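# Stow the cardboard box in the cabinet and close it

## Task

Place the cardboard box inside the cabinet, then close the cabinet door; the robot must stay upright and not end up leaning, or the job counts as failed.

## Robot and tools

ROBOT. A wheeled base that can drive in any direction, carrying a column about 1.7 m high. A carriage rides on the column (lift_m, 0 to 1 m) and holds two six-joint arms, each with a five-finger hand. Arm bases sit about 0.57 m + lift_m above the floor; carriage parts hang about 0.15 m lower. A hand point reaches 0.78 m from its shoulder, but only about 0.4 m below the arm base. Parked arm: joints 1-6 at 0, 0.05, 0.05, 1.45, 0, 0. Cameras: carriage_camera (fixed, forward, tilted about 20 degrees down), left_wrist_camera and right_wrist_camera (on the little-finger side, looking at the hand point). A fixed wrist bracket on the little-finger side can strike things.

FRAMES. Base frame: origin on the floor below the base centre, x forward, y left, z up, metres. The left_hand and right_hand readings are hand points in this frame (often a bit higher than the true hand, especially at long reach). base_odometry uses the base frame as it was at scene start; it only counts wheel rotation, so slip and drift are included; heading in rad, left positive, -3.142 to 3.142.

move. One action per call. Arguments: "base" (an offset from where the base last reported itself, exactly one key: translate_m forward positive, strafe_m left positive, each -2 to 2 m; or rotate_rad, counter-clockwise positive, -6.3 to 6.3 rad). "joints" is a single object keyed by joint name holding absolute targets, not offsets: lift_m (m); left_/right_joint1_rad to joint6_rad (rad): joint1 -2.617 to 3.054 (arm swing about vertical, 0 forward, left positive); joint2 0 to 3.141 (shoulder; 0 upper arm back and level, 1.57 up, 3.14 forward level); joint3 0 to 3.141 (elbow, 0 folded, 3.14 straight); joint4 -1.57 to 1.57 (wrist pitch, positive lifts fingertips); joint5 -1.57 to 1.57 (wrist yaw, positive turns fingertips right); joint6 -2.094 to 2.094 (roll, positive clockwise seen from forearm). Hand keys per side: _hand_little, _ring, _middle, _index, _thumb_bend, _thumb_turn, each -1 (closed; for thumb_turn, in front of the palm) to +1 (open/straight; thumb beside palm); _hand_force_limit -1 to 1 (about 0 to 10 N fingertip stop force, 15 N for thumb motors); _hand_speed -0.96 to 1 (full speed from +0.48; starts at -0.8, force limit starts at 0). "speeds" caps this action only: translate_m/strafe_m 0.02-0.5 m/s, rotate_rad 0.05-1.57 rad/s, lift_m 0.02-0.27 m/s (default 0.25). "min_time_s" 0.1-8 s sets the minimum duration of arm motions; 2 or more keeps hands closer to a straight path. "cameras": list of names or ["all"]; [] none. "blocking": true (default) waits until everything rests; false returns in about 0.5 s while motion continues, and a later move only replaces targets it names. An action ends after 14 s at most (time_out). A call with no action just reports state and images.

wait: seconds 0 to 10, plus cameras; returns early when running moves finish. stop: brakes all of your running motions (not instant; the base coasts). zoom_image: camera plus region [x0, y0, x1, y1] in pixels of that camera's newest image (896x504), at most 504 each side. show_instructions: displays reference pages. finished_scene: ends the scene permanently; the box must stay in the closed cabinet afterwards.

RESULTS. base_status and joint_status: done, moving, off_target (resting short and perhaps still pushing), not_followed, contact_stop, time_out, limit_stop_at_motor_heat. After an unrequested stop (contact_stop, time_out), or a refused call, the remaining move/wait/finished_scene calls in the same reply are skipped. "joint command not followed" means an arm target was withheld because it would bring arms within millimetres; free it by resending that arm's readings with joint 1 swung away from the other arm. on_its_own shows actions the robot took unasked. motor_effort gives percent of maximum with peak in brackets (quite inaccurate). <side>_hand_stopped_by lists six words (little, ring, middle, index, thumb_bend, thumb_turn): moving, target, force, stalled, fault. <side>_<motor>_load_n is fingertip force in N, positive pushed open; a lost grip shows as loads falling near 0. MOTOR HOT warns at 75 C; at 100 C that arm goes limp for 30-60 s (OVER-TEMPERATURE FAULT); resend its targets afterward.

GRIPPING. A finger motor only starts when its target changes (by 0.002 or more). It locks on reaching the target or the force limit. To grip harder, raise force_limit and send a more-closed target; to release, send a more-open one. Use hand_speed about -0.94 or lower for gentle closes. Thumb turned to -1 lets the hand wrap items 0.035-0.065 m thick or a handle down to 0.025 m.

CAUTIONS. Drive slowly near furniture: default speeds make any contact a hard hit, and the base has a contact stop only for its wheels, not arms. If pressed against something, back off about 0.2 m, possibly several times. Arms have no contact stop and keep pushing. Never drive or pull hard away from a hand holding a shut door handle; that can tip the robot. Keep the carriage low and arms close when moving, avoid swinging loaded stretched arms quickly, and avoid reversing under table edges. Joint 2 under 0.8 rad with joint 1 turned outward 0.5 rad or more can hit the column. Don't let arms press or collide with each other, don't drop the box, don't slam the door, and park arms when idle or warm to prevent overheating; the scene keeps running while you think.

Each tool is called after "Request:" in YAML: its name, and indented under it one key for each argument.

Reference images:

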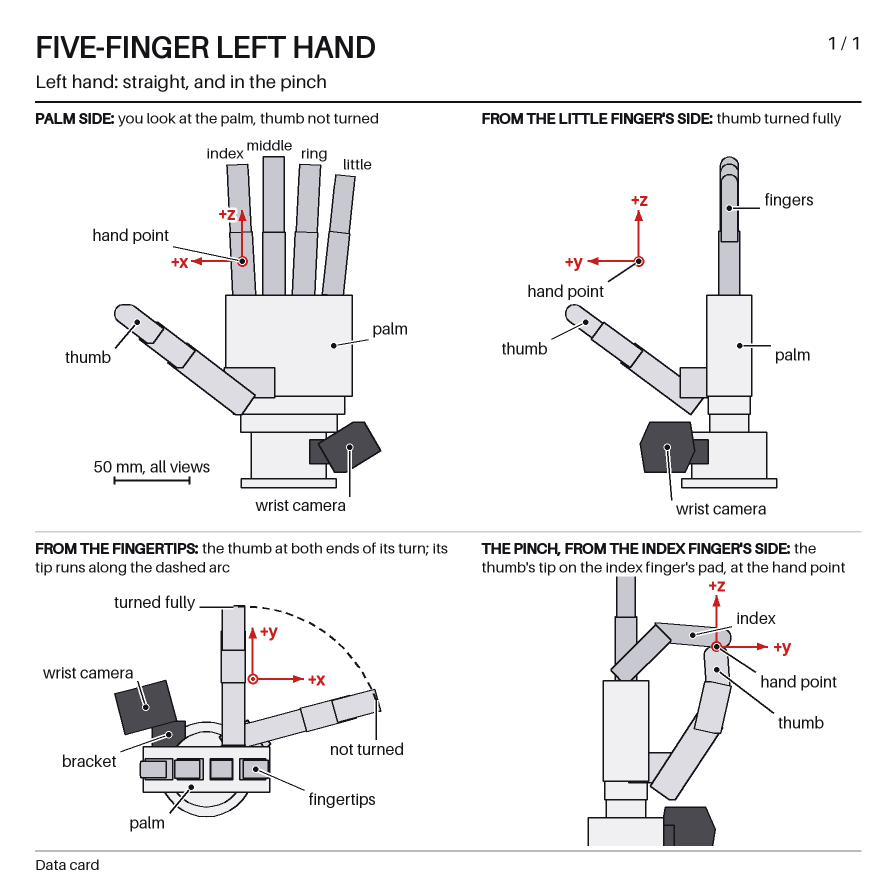

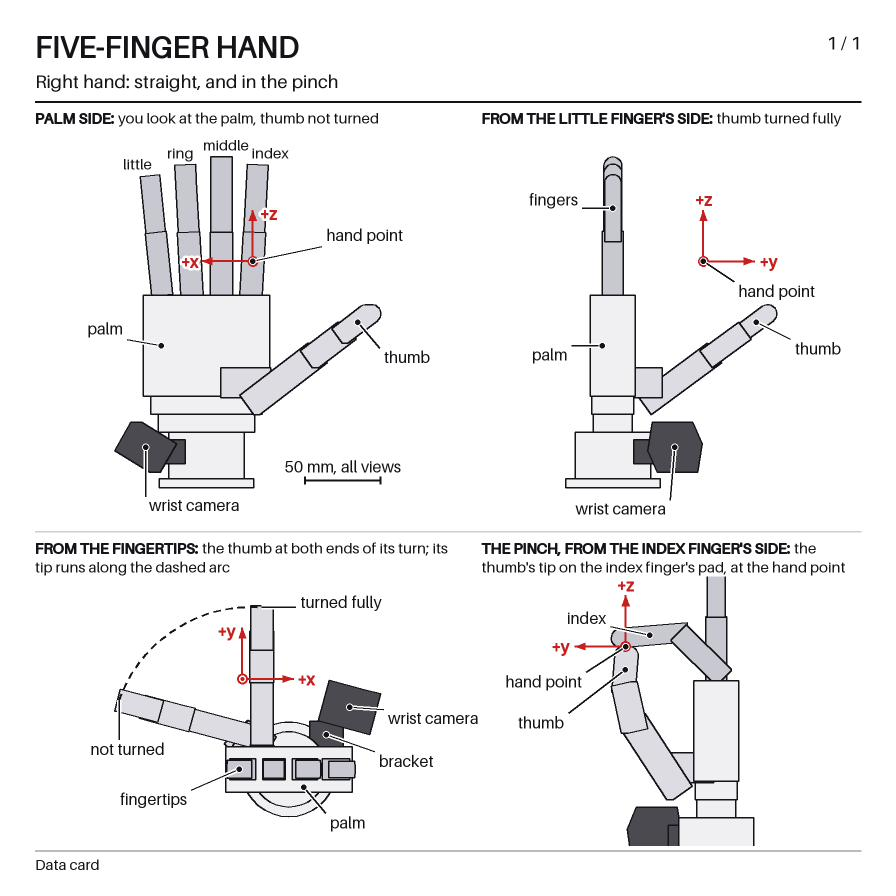

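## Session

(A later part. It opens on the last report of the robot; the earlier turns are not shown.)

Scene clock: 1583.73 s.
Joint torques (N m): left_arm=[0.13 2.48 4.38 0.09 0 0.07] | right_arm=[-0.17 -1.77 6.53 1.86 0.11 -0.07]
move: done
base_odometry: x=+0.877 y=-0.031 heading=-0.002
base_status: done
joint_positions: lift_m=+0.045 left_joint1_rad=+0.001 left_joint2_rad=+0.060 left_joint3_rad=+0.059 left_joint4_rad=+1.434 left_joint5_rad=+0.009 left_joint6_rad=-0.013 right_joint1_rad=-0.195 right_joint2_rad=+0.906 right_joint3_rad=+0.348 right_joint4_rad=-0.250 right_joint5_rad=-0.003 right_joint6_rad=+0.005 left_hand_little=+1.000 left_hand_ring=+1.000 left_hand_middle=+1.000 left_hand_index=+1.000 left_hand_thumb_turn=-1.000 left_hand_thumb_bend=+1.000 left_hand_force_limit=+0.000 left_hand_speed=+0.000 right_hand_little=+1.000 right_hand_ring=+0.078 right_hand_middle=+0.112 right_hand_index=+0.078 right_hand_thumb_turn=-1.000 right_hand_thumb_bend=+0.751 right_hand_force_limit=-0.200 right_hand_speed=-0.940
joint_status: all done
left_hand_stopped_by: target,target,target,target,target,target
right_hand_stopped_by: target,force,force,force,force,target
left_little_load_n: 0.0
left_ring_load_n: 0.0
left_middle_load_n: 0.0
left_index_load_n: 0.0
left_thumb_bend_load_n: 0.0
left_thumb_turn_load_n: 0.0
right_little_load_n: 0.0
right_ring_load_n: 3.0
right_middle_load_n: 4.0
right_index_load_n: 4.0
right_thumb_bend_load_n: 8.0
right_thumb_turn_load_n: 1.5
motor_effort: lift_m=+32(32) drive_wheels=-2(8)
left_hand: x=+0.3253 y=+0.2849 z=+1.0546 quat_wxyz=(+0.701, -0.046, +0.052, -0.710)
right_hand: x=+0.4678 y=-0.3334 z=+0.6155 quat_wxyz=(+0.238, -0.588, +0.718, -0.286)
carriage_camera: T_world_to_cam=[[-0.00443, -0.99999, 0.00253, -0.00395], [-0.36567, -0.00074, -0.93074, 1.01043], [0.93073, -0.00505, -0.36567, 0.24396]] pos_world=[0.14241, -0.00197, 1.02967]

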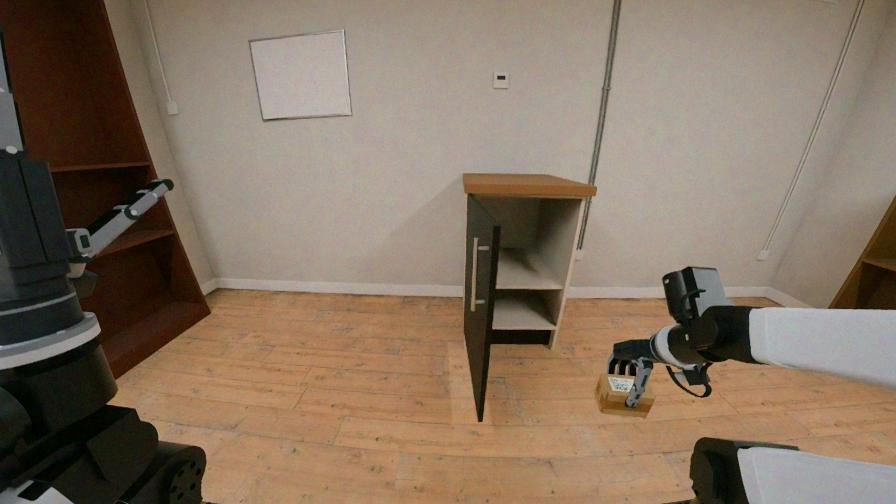

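Request:
move:
  joints: {"lift_m": 0.075, "right_joint1_rad": 0, "right_joint2_rad": 2.797, "right_joint3_rad": 2.208, "right_joint4_rad": -0.196, "right_joint5_rad": 0, "right_joint6_rad": 0}
  min_time_s: 4
  cameras: ["carriage_camera", "right_wrist_camera"]

Scene clock: 1617.60 s.
Joint torques (N m): left_arm=[0.06 2.66 4.98 0.02 0.03 0.04] | right_arm=[0.75 -15.56 8.83 1.95 0.12 -0.07]
move: done
base_odometry: x=+0.877 y=-0.032 heading=-0.002
base_status: not commanded
joint_positions: lift_m=+0.075 left_joint1_rad=+0.001 left_joint2_rad=+0.058 left_joint3_rad=+0.054 left_joint4_rad=+1.438 left_joint5_rad=+0.006 left_joint6_rad=-0.011 right_joint1_rad=-0.006 right_joint2_rad=+2.792 right_joint3_rad=+2.177 right_joint4_rad=-0.224 right_joint5_rad=-0.003 right_joint6_rad=+0.005 left_hand_little=+1.000 left_hand_ring=+1.000 left_hand_middle=+1.000 left_hand_index=+1.000 left_hand_thumb_turn=-1.000 left_hand_thumb_bend=+1.000 left_hand_force_limit=+0.000 left_hand_speed=+0.000 right_hand_little=+1.000 right_hand_ring=+0.078 right_hand_middle=+0.112 right_hand_index=+0.078 right_hand_thumb_turn=-1.000 right_hand_thumb_bend=+0.751 right_hand_force_limit=-0.200 right_hand_speed=-0.940
joint_status: all done
left_hand_stopped_by: target,target,target,target,target,target
right_hand_stopped_by: target,force,force,force,force,target
left_little_load_n: 0.0
left_ring_load_n: 0.0
left_middle_load_n: 0.0
left_index_load_n: 0.0
left_thumb_bend_load_n: 0.0
left_thumb_turn_load_n: 0.0
right_little_load_n: 0.0
right_ring_load_n: 3.0
right_middle_load_n: 3.5
right_index_load_n: 4.0
right_thumb_bend_load_n: 8.0
right_thumb_turn_load_n: 1.5
motor_effort: lift_m=+31(39) drive_wheels=-2(2)
left_hand: x=+0.3253 y=+0.2857 z=+1.0834 quat_wxyz=(+0.702, -0.047, +0.050, -0.709)
right_hand: x=+0.8649 y=-0.2902 z=+0.5103 quat_wxyz=(+0.254, -0.657, +0.664, -0.252)
carriage_camera: T_world_to_cam=[[-0.00443, -0.99999, 0.00253, -0.00402], [-0.36567, -0.00074, -0.93074, 1.03845], [0.93073, -0.00505, -0.36567, 0.25496]] pos_world=[0.14241, -0.00197, 1.05977]
right_wrist_camera: T_world_to_cam=[[-0.70237, -0.31886, -0.6364, 0.84227], [-0.56973, 0.7878, 0.23408, 0.59667], [0.42671, 0.52698, -0.73499, 0.2744]] pos_world=[0.81444, -0.34609, 0.59803]

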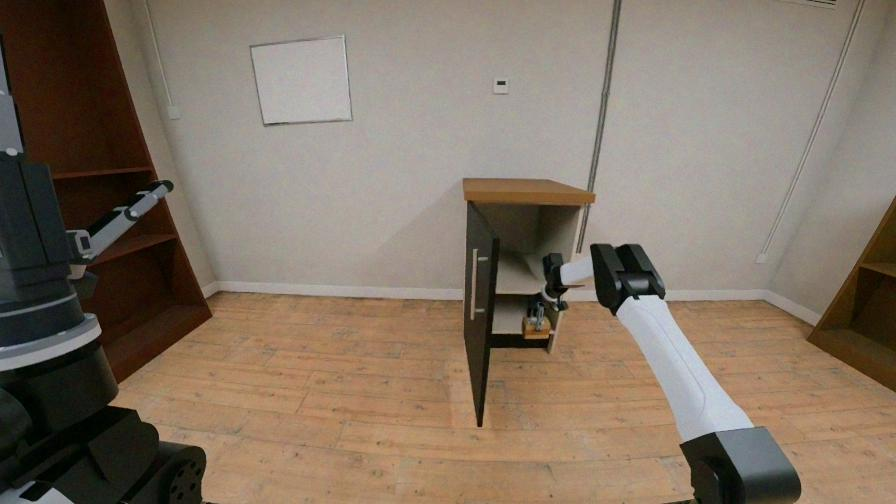

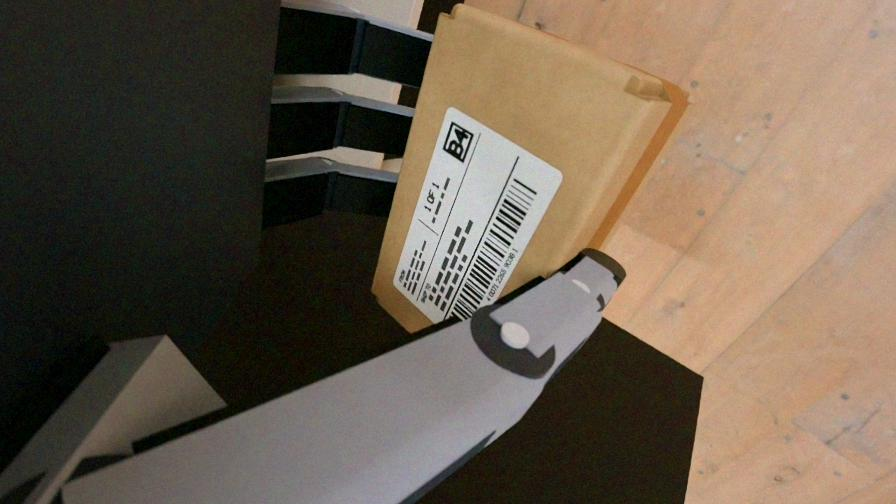

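Request:
move:
  joints: {"right_joint3_rad": 2.24, "right_joint4_rad": -0.168}
  base: {"translate_m": 0.2}
  speeds: {"translate_m": 0.1}
  cameras: ["carriage_camera", "right_wrist_camera"]

Scene clock: 1634.23 s.
Joint torques (N m): left_arm=[0.09 2.65 4.97 0.06 0.02 0] | right_arm=[0.75 -16.09 8.64 2 0.12 -0.07]
move: done
base_odometry: x=+1.077 y=-0.032 heading=-0.001
base_status: done
joint_positions: lift_m=+0.075 left_joint1_rad=+0.001 left_joint2_rad=+0.058 left_joint3_rad=+0.054 left_joint4_rad=+1.443 left_joint5_rad=+0.006 left_joint6_rad=-0.011 right_joint1_rad=-0.006 right_joint2_rad=+2.796 right_joint3_rad=+2.211 right_joint4_rad=-0.194 right_joint5_rad=-0.003 right_joint6_rad=+0.005 left_hand_little=+1.000 left_hand_ring=+1.000 left_hand_middle=+1.000 left_hand_index=+1.000 left_hand_thumb_turn=-1.000 left_hand_thumb_bend=+1.000 left_hand_force_limit=+0.000 left_hand_speed=+0.000 right_hand_little=+1.000 right_hand_ring=+0.078 right_hand_middle=+0.112 right_hand_index=+0.078 right_hand_thumb_turn=-1.000 right_hand_thumb_bend=+0.751 right_hand_force_limit=-0.200 right_hand_speed=-0.940
joint_status: all done
left_hand_stopped_by: target,target,target,target,target,target
right_hand_stopped_by: target,force,force,force,force,target
left_little_load_n: 0.0
left_ring_load_n: 0.0
left_middle_load_n: 0.0
left_index_load_n: 0.0
left_thumb_bend_load_n: 0.0
left_thumb_turn_load_n: 0.0
right_little_load_n: 0.0
right_ring_load_n: 3.5
right_middle_load_n: 3.5
right_index_load_n: 3.5
right_thumb_bend_load_n: 7.5
right_thumb_turn_load_n: 1.5
motor_effort: lift_m=+32(32) drive_wheels=-5(11)
left_hand: x=+0.3241 y=+0.2857 z=+1.0839 quat_wxyz=(+0.702, -0.045, +0.049, -0.709)
right_hand: x=+0.8820 y=-0.2903 z=+0.5248 quat_wxyz=(+0.274, -0.649, +0.656, -0.271)
carriage_camera: T_world_to_cam=[[-0.00443, -0.99999, 0.00253, -0.00402], [-0.36567, -0.00074, -0.93074, 1.03845], [0.93073, -0.00505, -0.36567, 0.25496]] pos_world=[0.14241, -0.00197, 1.05977]
right_wrist_camera: T_world_to_cam=[[-0.66299, -0.31904, -0.67724, 0.8501], [-0.58271, 0.78787, 0.19929, 0.63275], [0.46999, 0.52676, -0.70826, 0.22549]] pos_world=[0.82634, -0.34609, 0.60933]

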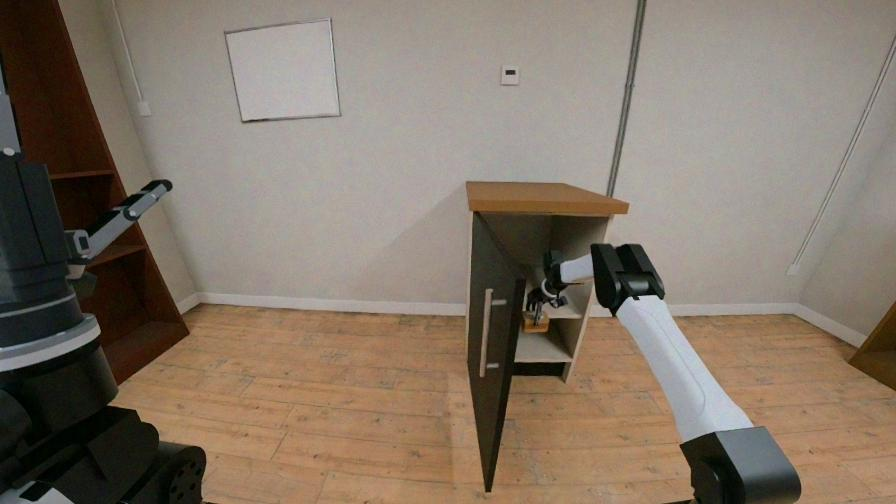

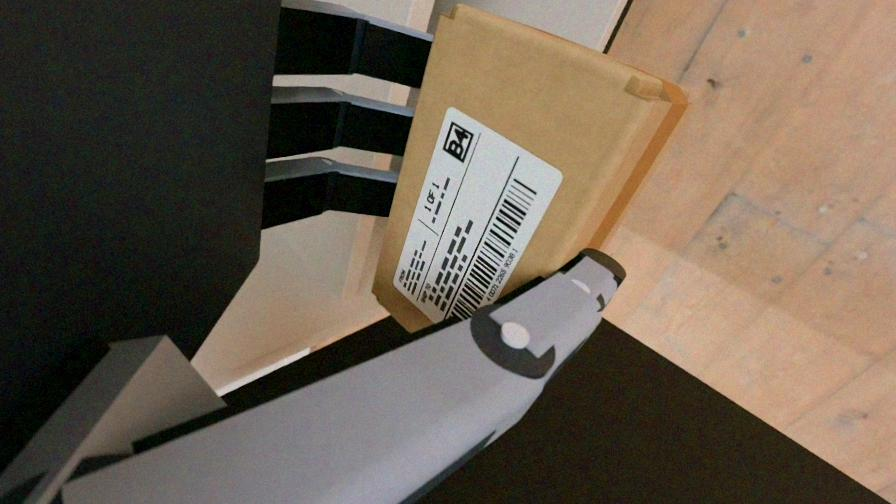

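Request:
zoom_image:
  camera: "carriage_camera"
  region: [450, 170, 640, 380]

Scaled by 2.400 from the camera's image (finer frame: 1280x720).

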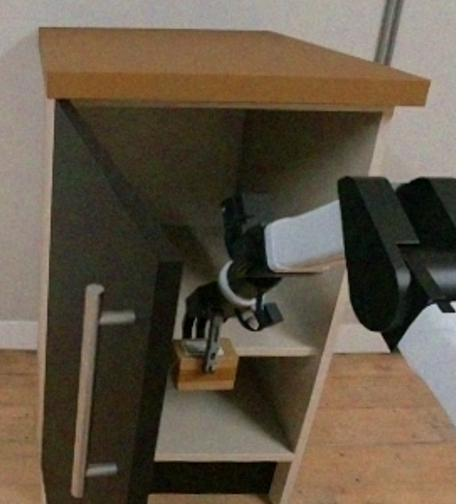

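Request:
move:
  joints: {"lift_m": 0.09}
  base: {"translate_m": 0.06}
  speeds: {"translate_m": 0.06}
  cameras: ["carriage_camera", "right_wrist_camera"]

Request:
zoom_image:
  camera: "carriage_camera"
  region: [480, 200, 640, 360]

Scene clock: 1648.67 s.
Joint torques (N m): left_arm=[0.21 3.1 5.15 0.02 0.03 0.04] | right_arm=[0.75 -16.98 8.01 1.9 0.12 -0.07]
move: done
base_odometry: x=+1.137 y=-0.031 heading=-0.001
base_status: done
joint_positions: lift_m=+0.090 left_joint1_rad=+0.001 left_joint2_rad=+0.058 left_joint3_rad=+0.053 left_joint4_rad=+1.444 left_joint5_rad=+0.005 left_joint6_rad=-0.011 right_joint1_rad=-0.006 right_joint2_rad=+2.804 right_joint3_rad=+2.218 right_joint4_rad=-0.184 right_joint5_rad=-0.003 right_joint6_rad=+0.005 left_hand_little=+1.000 left_hand_ring=+1.000 left_hand_middle=+1.000 left_hand_index=+1.000 left_hand_thumb_turn=-1.000 left_hand_thumb_bend=+1.000 left_hand_force_limit=+0.000 left_hand_speed=+0.000 right_hand_little=+1.000 right_hand_ring=+0.078 right_hand_middle=+0.112 right_hand_index=+0.078 right_hand_thumb_turn=-1.000 right_hand_thumb_bend=+0.751 right_hand_force_limit=-0.200 right_hand_speed=-0.940
joint_status: all done
left_hand_stopped_by: target,target,target,target,target,target
right_hand_stopped_by: target,force,force,force,force,target
left_little_load_n: 0.0
left_ring_load_n: 0.0
left_middle_load_n: 0.0
left_index_load_n: 0.0
left_thumb_bend_load_n: 0.0
left_thumb_turn_load_n: 0.0
right_little_load_n: 0.0
right_ring_load_n: 3.5
right_middle_load_n: 3.5
right_index_load_n: 3.5
right_thumb_bend_load_n: 8.0
right_thumb_turn_load_n: 1.5
motor_effort: lift_m=+31(38) drive_wheels=-5(13)
left_hand: x=+0.3241 y=+0.2858 z=+1.0988 quat_wxyz=(+0.702, -0.045, +0.048, -0.709)
right_hand: x=+0.8849 y=-0.2903 z=+0.5391 quat_wxyz=(+0.277, -0.648, +0.654, -0.275)
carriage_camera: T_world_to_cam=[[-0.00443, -0.99999, 0.00253, -0.00406], [-0.36567, -0.00074, -0.93074, 1.05241], [0.93073, -0.00505, -0.36567, 0.26045]] pos_world=[0.14241, -0.00197, 1.07477]
right_wrist_camera: T_world_to_cam=[[-0.65653, -0.31908, -0.68349, 0.85935], [-0.58456, 0.78789, 0.19368, 0.63624], [0.47671, 0.5267, -0.70379, 0.22594]] pos_world=[0.82841, -0.34609, 0.62314]

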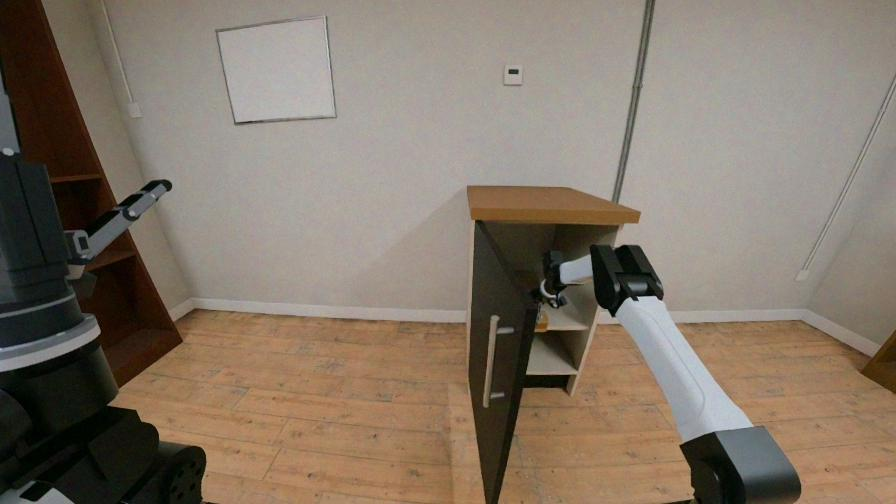

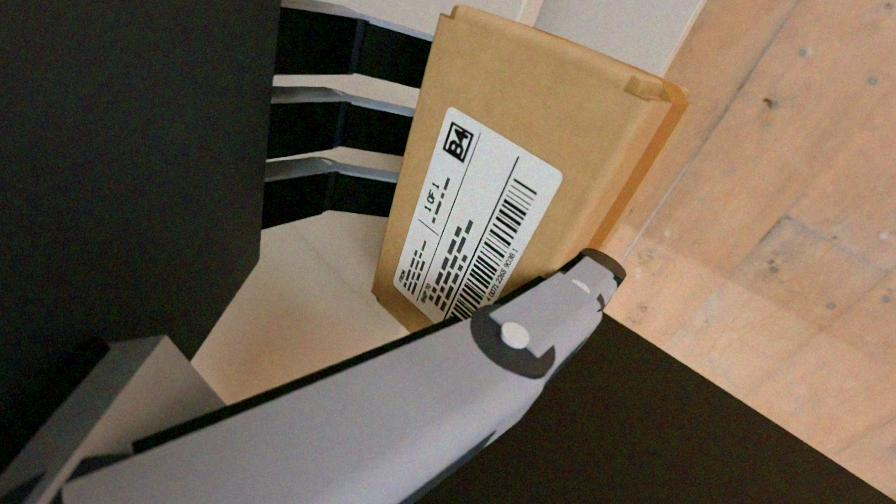

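Scaled by 3.150 from the camera's image (finer frame: 1280x720).

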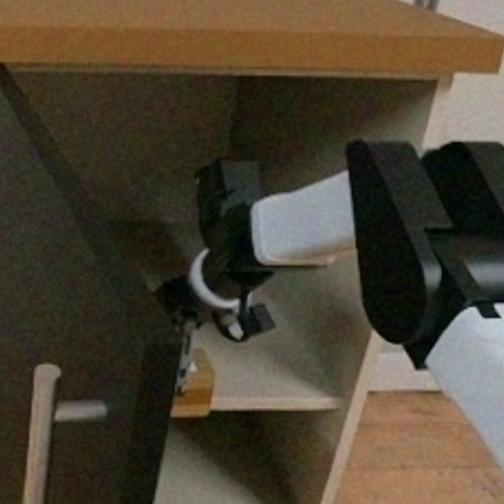

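Request:
zoom_image:
  camera: "carriage_camera"
  region: [520, 270, 600, 350]

Request:
zoom_image:
  camera: "right_wrist_camera"
  region: [180, 0, 684, 504]

Scaled by 6.300 from the camera's image (finer frame: 1280x720).

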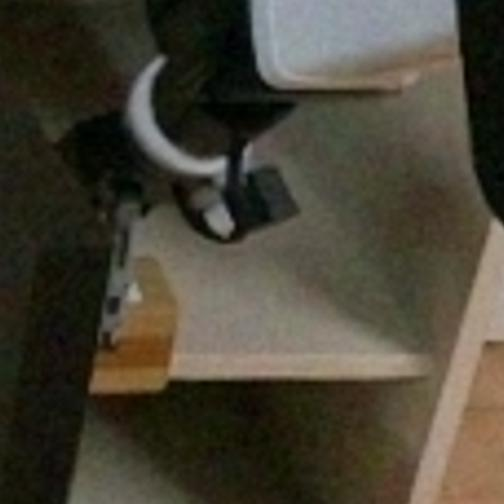

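Scaled by 1.000.

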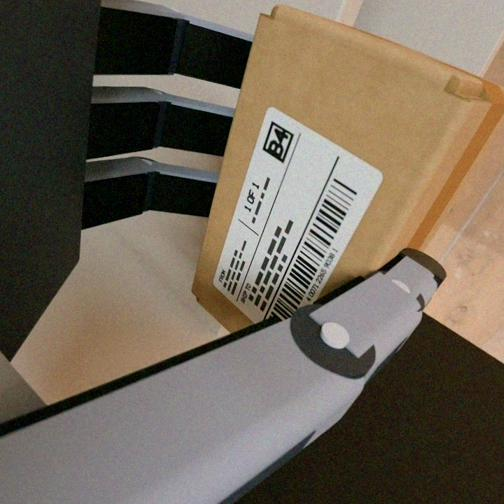

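Request:
move:
  joints: {"lift_m": 0.11}
  speeds: {"lift_m": 0.1}

Request:
move:
  base: {"translate_m": 0.06}
  speeds: {"translate_m": 0.05}
  cameras: ["carriage_camera", "right_wrist_camera"]

Request:
zoom_image:
  camera: "carriage_camera"
  region: [480, 200, 640, 360]

Scene clock: 1699.17 s.
Joint torques (N m): left_arm=[0.18 2.81 5.12 0 -0.02 0.03] | right_arm=[0.75 -17.25 7.94 1.94 0.11 -0.07]
move: done
base_odometry: x=+1.137 y=-0.031 heading=-0.001
base_status: not commanded
joint_positions: lift_m=+0.110 left_joint1_rad=+0.001 left_joint2_rad=+0.058 left_joint3_rad=+0.053 left_joint4_rad=+1.444 left_joint5_rad=+0.005 left_joint6_rad=-0.011 right_joint1_rad=-0.006 right_joint2_rad=+2.808 right_joint3_rad=+2.222 right_joint4_rad=-0.183 right_joint5_rad=-0.003 right_joint6_rad=+0.005 left_hand_little=+1.000 left_hand_ring=+1.000 left_hand_middle=+1.000 left_hand_index=+1.000 left_hand_thumb_turn=-1.000 left_hand_thumb_bend=+1.000 left_hand_force_limit=+0.000 left_hand_speed=+0.000 right_hand_little=+1.000 right_hand_ring=+0.078 right_hand_middle=+0.112 right_hand_index=+0.078 right_hand_thumb_turn=-1.000 right_hand_thumb_bend=+0.751 right_hand_force_limit=-0.200 right_hand_speed=-0.940
joint_status: all done
left_hand_stopped_by: target,target,target,target,target,target
right_hand_stopped_by: target,force,force,force,force,target
left_little_load_n: 0.0
left_ring_load_n: 0.0
left_middle_load_n: 0.0
left_index_load_n: 0.0
left_thumb_bend_load_n: 0.5
left_thumb_turn_load_n: 0.0
right_little_load_n: 0.0
right_ring_load_n: 3.0
right_middle_load_n: 3.5
right_index_load_n: 3.5
right_thumb_bend_load_n: 8.0
right_thumb_turn_load_n: 1.5
motor_effort: lift_m=+31(40) drive_wheels=+3(5)
left_hand: x=+0.3241 y=+0.2858 z=+1.1188 quat_wxyz=(+0.702, -0.045, +0.048, -0.709)
right_hand: x=+0.8854 y=-0.2903 z=+0.5583 quat_wxyz=(+0.277, -0.648, +0.654, -0.275)
pictures: none

Scene clock: 1700.87 s.
Joint torques (N m): left_arm=[0.2 2.99 5.18 0.02 0 0.06] | right_arm=[0.81 -17.26 7.79 1.87 0.12 -0.07]
move: done
base_odometry: x=+1.197 y=-0.031 heading=+0.000
base_status: done
joint_positions: lift_m=+0.110 left_joint1_rad=+0.001 left_joint2_rad=+0.058 left_joint3_rad=+0.053 left_joint4_rad=+1.446 left_joint5_rad=+0.005 left_joint6_rad=-0.011 right_joint1_rad=-0.006 right_joint2_rad=+2.808 right_joint3_rad=+2.222 right_joint4_rad=-0.183 right_joint5_rad=-0.003 right_joint6_rad=+0.005 left_hand_little=+1.000 left_hand_ring=+1.000 left_hand_middle=+1.000 left_hand_index=+1.000 left_hand_thumb_turn=-1.000 left_hand_thumb_bend=+1.000 left_hand_force_limit=+0.000 left_hand_speed=+0.000 right_hand_little=+1.000 right_hand_ring=+0.078 right_hand_middle=+0.112 right_hand_index=+0.078 right_hand_thumb_turn=-1.000 right_hand_thumb_bend=+0.751 right_hand_force_limit=-0.200 right_hand_speed=-0.940
joint_status: not commanded
left_hand_stopped_by: target,target,target,target,target,target
right_hand_stopped_by: target,force,force,force,force,target
left_little_load_n: 0.0
left_ring_load_n: 0.0
left_middle_load_n: -0.5
left_index_load_n: 0.0
left_thumb_bend_load_n: 0.0
left_thumb_turn_load_n: 0.0
right_little_load_n: 0.0
right_ring_load_n: 3.0
right_middle_load_n: 3.5
right_index_load_n: 3.5
right_thumb_bend_load_n: 8.0
right_thumb_turn_load_n: 1.5
motor_effort: lift_m=+31(31) drive_wheels=-6(15)
left_hand: x=+0.3236 y=+0.2859 z=+1.1190 quat_wxyz=(+0.702, -0.045, +0.048, -0.709)
right_hand: x=+0.8853 y=-0.2903 z=+0.5582 quat_wxyz=(+0.277, -0.648, +0.654, -0.275)
carriage_camera: T_world_to_cam=[[-0.00443, -0.99999, 0.00253, -0.00411], [-0.36567, -0.00074, -0.93074, 1.07102], [0.93073, -0.00505, -0.36567, 0.26776]] pos_world=[0.14241, -0.00197, 1.09477]
right_wrist_camera: T_world_to_cam=[[-0.65628, -0.3191, -0.68372, 0.87251], [-0.58462, 0.78791, 0.19343, 0.63309], [0.47698, 0.52667, -0.70364, 0.23884]] pos_world=[0.82881, -0.34619, 0.64214]

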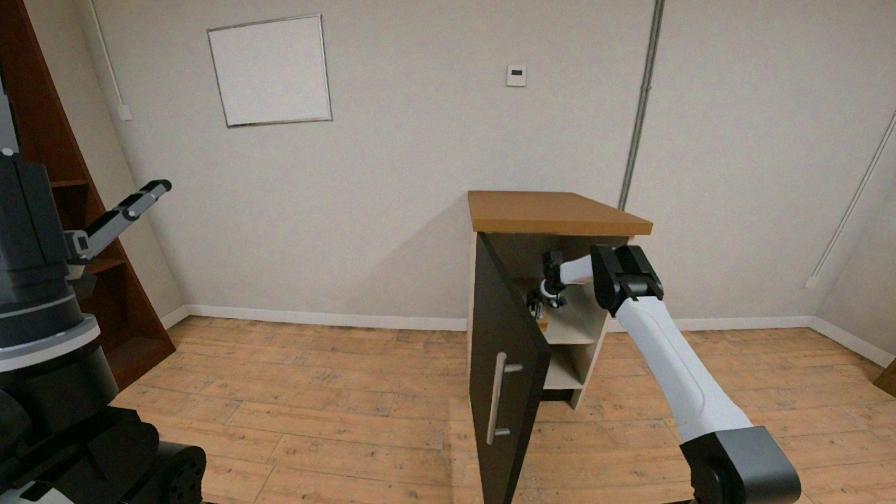

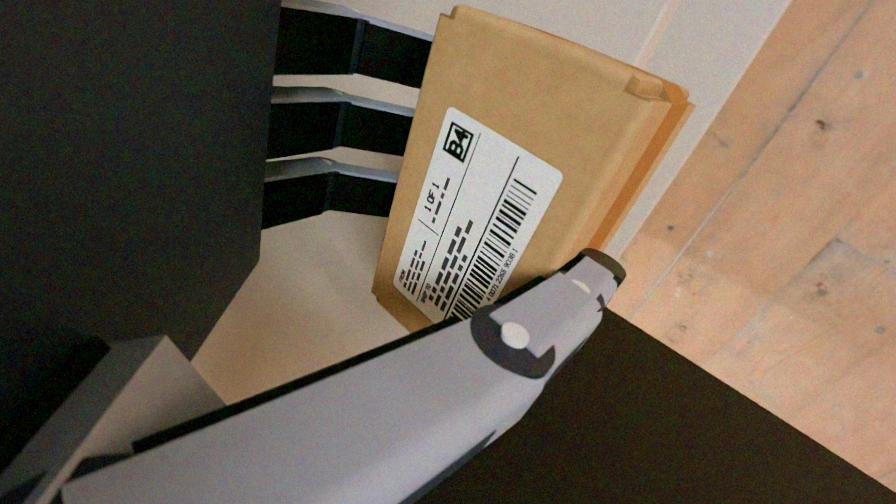

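Scaled by 3.150 from the camera's image (finer frame: 1280x720).

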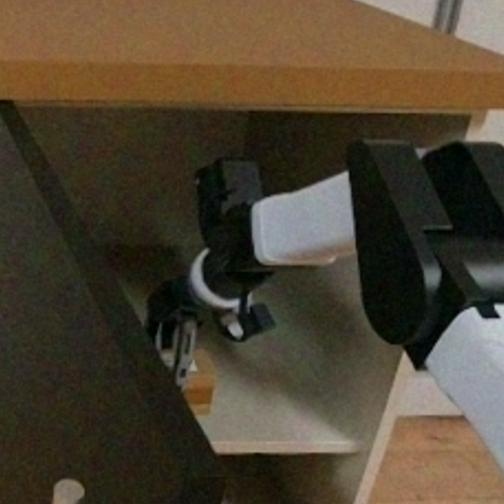

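Request:
move:
  base: {"translate_m": 0.03}
  speeds: {"translate_m": 0.04}
  cameras: []

Request:
move:
  joints: {"lift_m": 0.07}
  speeds: {"lift_m": 0.03}
  cameras: ["carriage_camera", "right_wrist_camera"]

Request:
zoom_image:
  camera: "carriage_camera"
  region: [490, 250, 650, 410]

Scene clock: 1720.13 s.
Joint torques (N m): left_arm=[0.25 2.7 5.07 -0.08 0 0.03] | right_arm=[0.76 -17.28 7.84 1.9 0.12 -0.07]
move: done
base_odometry: x=+1.227 y=-0.031 heading=+0.000
base_status: done
joint_positions: lift_m=+0.110 left_joint1_rad=+0.001 left_joint2_rad=+0.058 left_joint3_rad=+0.053 left_joint4_rad=+1.447 left_joint5_rad=+0.005 left_joint6_rad=-0.011 right_joint1_rad=-0.006 right_joint2_rad=+2.808 right_joint3_rad=+2.222 right_joint4_rad=-0.184 right_joint5_rad=-0.003 right_joint6_rad=+0.005 left_hand_little=+1.000 left_hand_ring=+1.000 left_hand_middle=+1.000 left_hand_index=+1.000 left_hand_thumb_turn=-1.000 left_hand_thumb_bend=+1.000 left_hand_force_limit=+0.000 left_hand_speed=+0.000 right_hand_little=+1.000 right_hand_ring=+0.078 right_hand_middle=+0.112 right_hand_index=+0.078 right_hand_thumb_turn=-1.000 right_hand_thumb_bend=+0.751 right_hand_force_limit=-0.200 right_hand_speed=-0.940
joint_status: not commanded
left_hand_stopped_by: target,target,target,target,target,target
right_hand_stopped_by: target,force,force,force,force,target
left_little_load_n: 0.0
left_ring_load_n: 0.0
left_middle_load_n: 0.0
left_index_load_n: 0.0
left_thumb_bend_load_n: 0.0
left_thumb_turn_load_n: 0.0
right_little_load_n: -0.5
right_ring_load_n: 3.0
right_middle_load_n: 3.5
right_index_load_n: 3.5
right_thumb_bend_load_n: 8.0
right_thumb_turn_load_n: 1.5
motor_effort: lift_m=+31(31) drive_wheels=-5(14)
left_hand: x=+0.3232 y=+0.2859 z=+1.1191 quat_wxyz=(+0.702, -0.044, +0.047, -0.709)
right_hand: x=+0.8852 y=-0.2903 z=+0.5581 quat_wxyz=(+0.277, -0.648, +0.654, -0.275)

Scene clock: 1721.77 s.
Joint torques (N m): left_arm=[0.34 2.77 5.16 -0.12 -0.02 0.07] | right_arm=[0.72 -17.21 7.84 1.93 0.12 -0.08]
move: done
base_odometry: x=+1.227 y=-0.031 heading=+0.000
base_status: not commanded
joint_positions: lift_m=+0.070 left_joint1_rad=+0.001 left_joint2_rad=+0.058 left_joint3_rad=+0.052 left_joint4_rad=+1.447 left_joint5_rad=+0.005 left_joint6_rad=-0.011 right_joint1_rad=-0.006 right_joint2_rad=+2.808 right_joint3_rad=+2.222 right_joint4_rad=-0.185 right_joint5_rad=-0.003 right_joint6_rad=+0.005 left_hand_little=+1.000 left_hand_ring=+1.000 left_hand_middle=+1.000 left_hand_index=+1.000 left_hand_thumb_turn=-1.000 left_hand_thumb_bend=+1.000 left_hand_force_limit=+0.000 left_hand_speed=+0.000 right_hand_little=+1.000 right_hand_ring=+0.078 right_hand_middle=+0.112 right_hand_index=+0.078 right_hand_thumb_turn=-1.000 right_hand_thumb_bend=+0.751 right_hand_force_limit=-0.200 right_hand_speed=-0.940
joint_status: all done
left_hand_stopped_by: target,target,target,target,target,target
right_hand_stopped_by: target,force,force,force,force,target
left_little_load_n: 0.0
left_ring_load_n: 0.0
left_middle_load_n: 0.0
left_index_load_n: 0.0
left_thumb_bend_load_n: 0.0
left_thumb_turn_load_n: 0.0
right_little_load_n: 0.0
right_ring_load_n: 3.5
right_middle_load_n: 3.5
right_index_load_n: 3.5
right_thumb_bend_load_n: 7.5
right_thumb_turn_load_n: 1.5
motor_effort: lift_m=+32(33) drive_wheels=-4(5)
left_hand: x=+0.3233 y=+0.2859 z=+1.0789 quat_wxyz=(+0.702, -0.044, +0.047, -0.709)
right_hand: x=+0.8849 y=-0.2903 z=+0.5179 quat_wxyz=(+0.276, -0.648, +0.655, -0.274)
carriage_camera: T_world_to_cam=[[-0.00443, -0.99999, 0.00253, -0.00401], [-0.36567, -0.00074, -0.93074, 1.0337], [0.93073, -0.00505, -0.36567, 0.2531]] pos_world=[0.14241, -0.00197, 1.05467]
right_wrist_camera: T_world_to_cam=[[-0.65729, -0.31915, -0.68273, 0.84508], [-0.58437, 0.78788, 0.1943, 0.63988], [0.4759, 0.52668, -0.70437, 0.21198]] pos_world=[0.82851, -0.34609, 0.60194]

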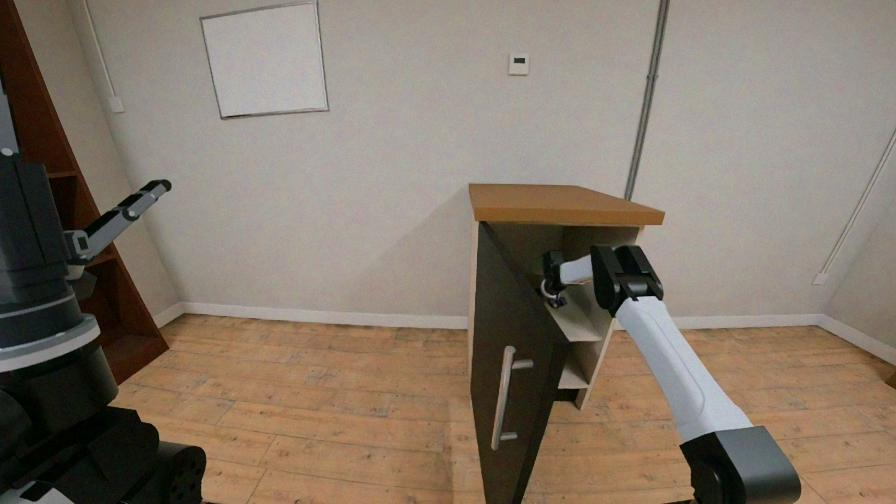

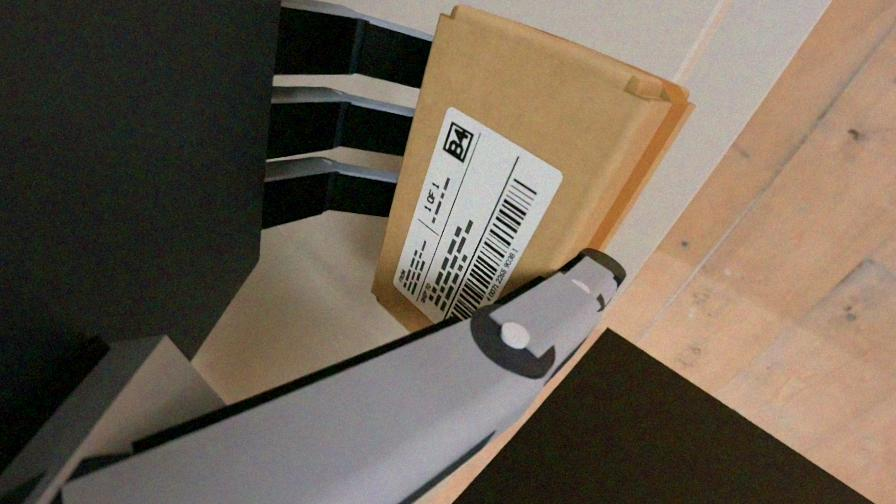

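Scaled by 3.150 from the camera's image (finer frame: 1280x720).

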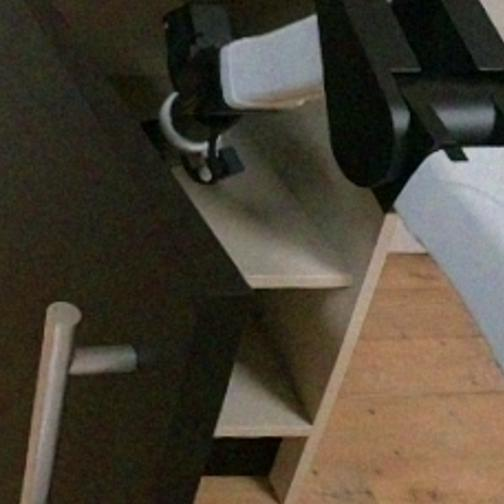

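Request:
move:
  joints: {"right_joint2_rad": 2.884, "right_joint3_rad": 2.437, "right_joint4_rad": -0.287}
  min_time_s: 1.5
  cameras: []

Request:
move:
  joints: {"lift_m": 0.05}
  speeds: {"lift_m": 0.03}
  cameras: ["right_wrist_camera"]

Scene clock: 1763.93 s.
Joint torques (N m): left_arm=[0.12 2.71 5.19 -0.05 0.06 0.02] | right_arm=[0.76 -16.1 9.18 1.74 0.12 -0.07]
move: done
base_odometry: x=+1.227 y=-0.031 heading=+0.000
base_status: not commanded
joint_positions: lift_m=+0.070 left_joint1_rad=+0.001 left_joint2_rad=+0.058 left_joint3_rad=+0.052 left_joint4_rad=+1.447 left_joint5_rad=+0.005 left_joint6_rad=-0.011 right_joint1_rad=-0.006 right_joint2_rad=+2.878 right_joint3_rad=+2.404 right_joint4_rad=-0.287 right_joint5_rad=-0.003 right_joint6_rad=+0.005 left_hand_little=+1.000 left_hand_ring=+1.000 left_hand_middle=+1.000 left_hand_index=+1.000 left_hand_thumb_turn=-1.000 left_hand_thumb_bend=+1.000 left_hand_force_limit=+0.000 left_hand_speed=+0.000 right_hand_little=+1.000 right_hand_ring=+0.078 right_hand_middle=+0.112 right_hand_index=+0.078 right_hand_thumb_turn=-1.000 right_hand_thumb_bend=+0.751 right_hand_force_limit=-0.200 right_hand_speed=-0.940
joint_status: all done
left_hand_stopped_by: target,target,target,target,target,target
right_hand_stopped_by: target,force,force,force,force,target
left_little_load_n: 0.0
left_ring_load_n: -0.5
left_middle_load_n: 0.0
left_index_load_n: 0.0
left_thumb_bend_load_n: 0.0
left_thumb_turn_load_n: 0.0
right_little_load_n: 0.0
right_ring_load_n: 3.0
right_middle_load_n: 3.5
right_index_load_n: 3.5
right_thumb_bend_load_n: 8.0
right_thumb_turn_load_n: 1.5
motor_effort: lift_m=+32(32) drive_wheels=-4(5)
left_hand: x=+0.3233 y=+0.2859 z=+1.0789 quat_wxyz=(+0.702, -0.044, +0.047, -0.709)
right_hand: x=+0.9006 y=-0.2904 z=+0.5286 quat_wxyz=(+0.279, -0.647, +0.653, -0.277)

Scene clock: 1764.90 s.
Joint torques (N m): left_arm=[0.2 2.81 5.31 -0.1 -0.03 0.08] | right_arm=[0.76 -16.34 9.03 1.8 0.11 -0.07]
move: done
base_odometry: x=+1.227 y=-0.031 heading=+0.000
base_status: not commanded
joint_positions: lift_m=+0.050 left_joint1_rad=+0.001 left_joint2_rad=+0.058 left_joint3_rad=+0.052 left_joint4_rad=+1.447 left_joint5_rad=+0.004 left_joint6_rad=-0.011 right_joint1_rad=-0.006 right_joint2_rad=+2.881 right_joint3_rad=+2.407 right_joint4_rad=-0.293 right_joint5_rad=-0.003 right_joint6_rad=+0.005 left_hand_little=+1.000 left_hand_ring=+1.000 left_hand_middle=+1.000 left_hand_index=+1.000 left_hand_thumb_turn=-1.000 left_hand_thumb_bend=+1.000 left_hand_force_limit=+0.000 left_hand_speed=+0.000 right_hand_little=+1.000 right_hand_ring=+0.078 right_hand_middle=+0.112 right_hand_index=+0.078 right_hand_thumb_turn=-1.000 right_hand_thumb_bend=+0.751 right_hand_force_limit=-0.200 right_hand_speed=-0.940
joint_status: all done
left_hand_stopped_by: target,target,target,target,target,target
right_hand_stopped_by: target,force,force,force,force,target
left_little_load_n: 0.0
left_ring_load_n: 0.0
left_middle_load_n: 0.0
left_index_load_n: 0.0
left_thumb_bend_load_n: 0.0
left_thumb_turn_load_n: 0.5
right_little_load_n: 0.0
right_ring_load_n: 3.0
right_middle_load_n: 3.5
right_index_load_n: 3.5
right_thumb_bend_load_n: 8.0
right_thumb_turn_load_n: 1.5
motor_effort: lift_m=+32(33) drive_wheels=-4(5)
left_hand: x=+0.3234 y=+0.2860 z=+1.0588 quat_wxyz=(+0.702, -0.045, +0.047, -0.709)
right_hand: x=+0.8996 y=-0.2904 z=+0.5070 quat_wxyz=(+0.278, -0.648, +0.654, -0.276)
right_wrist_camera: T_world_to_cam=[[-0.65443, -0.3191, -0.68549, 0.84617], [-0.58515, 0.7879, 0.19186, 0.65262], [0.47888, 0.52667, -0.70235, 0.19366]] pos_world=[0.8429, -0.34619, 0.59085]

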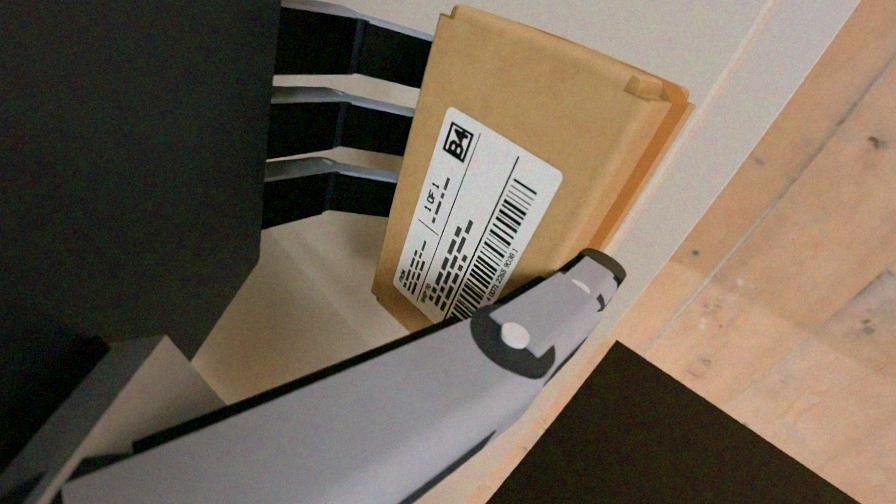

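Request:
move:
  base: {"translate_m": 0.03}
  speeds: {"translate_m": 0.03}
  cameras: ["carriage_camera"]

Scene clock: 1775.93 s.
Joint torques (N m): left_arm=[0.49 2.96 5.14 -0.09 0 0.08] | right_arm=[0.83 -16.42 8.98 1.84 0.12 -0.07]
move: done
base_odometry: x=+1.257 y=-0.031 heading=+0.001
base_status: done
joint_positions: lift_m=+0.050 left_joint1_rad=+0.001 left_joint2_rad=+0.058 left_joint3_rad=+0.052 left_joint4_rad=+1.448 left_joint5_rad=+0.004 left_joint6_rad=-0.011 right_joint1_rad=-0.006 right_joint2_rad=+2.883 right_joint3_rad=+2.407 right_joint4_rad=-0.297 right_joint5_rad=-0.003 right_joint6_rad=+0.005 left_hand_little=+1.000 left_hand_ring=+1.000 left_hand_middle=+1.000 left_hand_index=+1.000 left_hand_thumb_turn=-1.000 left_hand_thumb_bend=+1.000 left_hand_force_limit=+0.000 left_hand_speed=+0.000 right_hand_little=+1.000 right_hand_ring=+0.078 right_hand_middle=+0.112 right_hand_index=+0.078 right_hand_thumb_turn=-1.000 right_hand_thumb_bend=+0.751 right_hand_force_limit=-0.200 right_hand_speed=-0.940
joint_status: not commanded
left_hand_stopped_by: target,target,target,target,target,target
right_hand_stopped_by: target,force,force,force,force,target
left_little_load_n: 0.0
left_ring_load_n: 0.0
left_middle_load_n: 0.0
left_index_load_n: 0.0
left_thumb_bend_load_n: 0.0
left_thumb_turn_load_n: 0.0
right_little_load_n: 0.0
right_ring_load_n: 3.0
right_middle_load_n: 3.5
right_index_load_n: 4.0
right_thumb_bend_load_n: 8.0
right_thumb_turn_load_n: 1.5
motor_effort: lift_m=+32(32) drive_wheels=+3(13)
left_hand: x=+0.3233 y=+0.2860 z=+1.0588 quat_wxyz=(+0.702, -0.044, +0.047, -0.709)
right_hand: x=+0.8982 y=-0.2904 z=+0.5051 quat_wxyz=(+0.276, -0.648, +0.655, -0.274)
carriage_camera: T_world_to_cam=[[-0.00443, -0.99999, 0.00253, -0.00396], [-0.36567, -0.00074, -0.93074, 1.01509], [0.93073, -0.00505, -0.36567, 0.24579]] pos_world=[0.14241, -0.00197, 1.03467]

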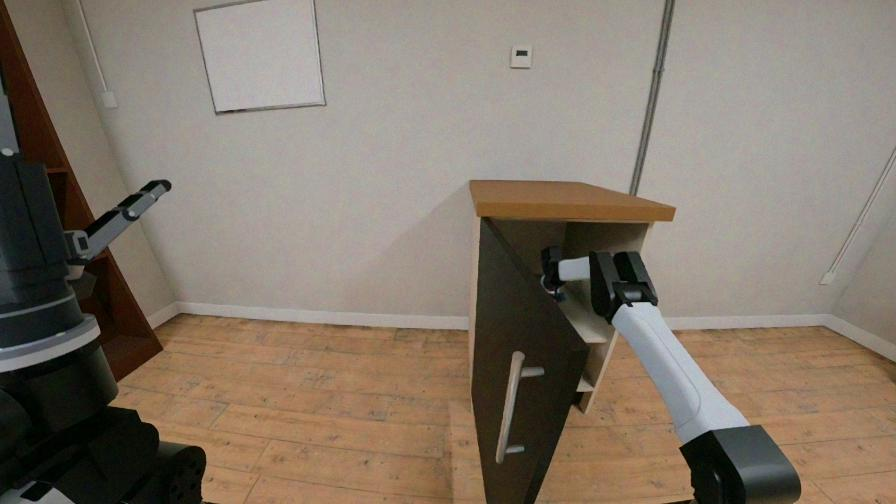

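Request:
move:
  joints: {"lift_m": 0.038}
  speeds: {"lift_m": 0.02}
  cameras: ["right_wrist_camera"]

Scene clock: 1782.50 s.
Joint torques (N m): left_arm=[0.23 2.65 5.15 -0.1 0.03 0.05] | right_arm=[0.76 -16.49 8.69 1.87 0.12 -0.07]
move: done
base_odometry: x=+1.257 y=-0.031 heading=+0.001
base_status: not commanded
joint_positions: lift_m=+0.038 left_joint1_rad=+0.001 left_joint2_rad=+0.058 left_joint3_rad=+0.052 left_joint4_rad=+1.448 left_joint5_rad=+0.004 left_joint6_rad=-0.011 right_joint1_rad=-0.006 right_joint2_rad=+2.884 right_joint3_rad=+2.408 right_joint4_rad=-0.298 right_joint5_rad=-0.003 right_joint6_rad=+0.005 left_hand_little=+1.000 left_hand_ring=+1.000 left_hand_middle=+1.000 left_hand_index=+1.000 left_hand_thumb_turn=-1.000 left_hand_thumb_bend=+1.000 left_hand_force_limit=+0.000 left_hand_speed=+0.000 right_hand_little=+1.000 right_hand_ring=+0.078 right_hand_middle=+0.112 right_hand_index=+0.078 right_hand_thumb_turn=-1.000 right_hand_thumb_bend=+0.751 right_hand_force_limit=-0.200 right_hand_speed=-0.940
joint_status: all done
left_hand_stopped_by: target,target,target,target,target,target
right_hand_stopped_by: target,force,force,force,force,target
left_little_load_n: 0.0
left_ring_load_n: 0.0
left_middle_load_n: 0.0
left_index_load_n: 0.0
left_thumb_bend_load_n: 0.0
left_thumb_turn_load_n: 0.0
right_little_load_n: 0.0
right_ring_load_n: 3.0
right_middle_load_n: 3.5
right_index_load_n: 3.5
right_thumb_bend_load_n: 7.5
right_thumb_turn_load_n: 1.5
motor_effort: lift_m=+31(33) drive_wheels=+3(3)
left_hand: x=+0.3233 y=+0.2860 z=+1.0469 quat_wxyz=(+0.702, -0.044, +0.047, -0.709)
right_hand: x=+0.8981 y=-0.2904 z=+0.4930 quat_wxyz=(+0.275, -0.648, +0.655, -0.273)
right_wrist_camera: T_world_to_cam=[[-0.65912, -0.31909, -0.68098, 0.83762], [-0.58383, 0.78788, 0.19591, 0.65127], [0.47402, 0.52671, -0.70561, 0.19051]] pos_world=[0.84202, -0.34619, 0.57724]

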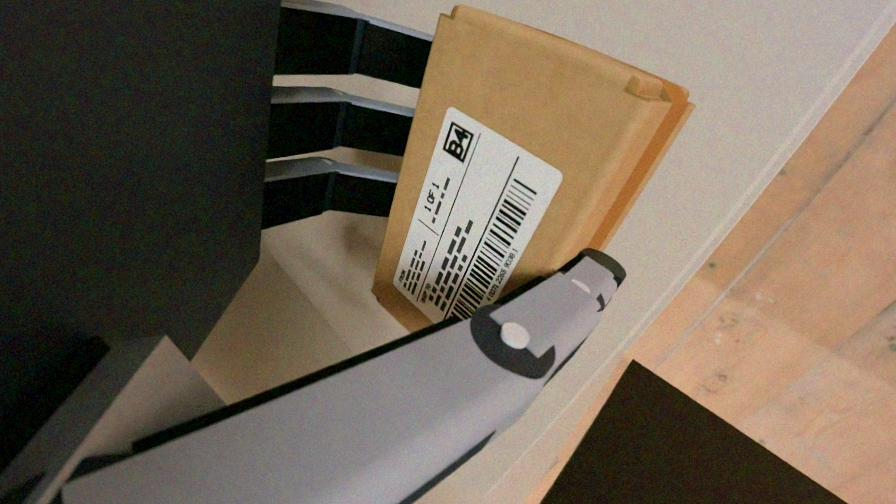

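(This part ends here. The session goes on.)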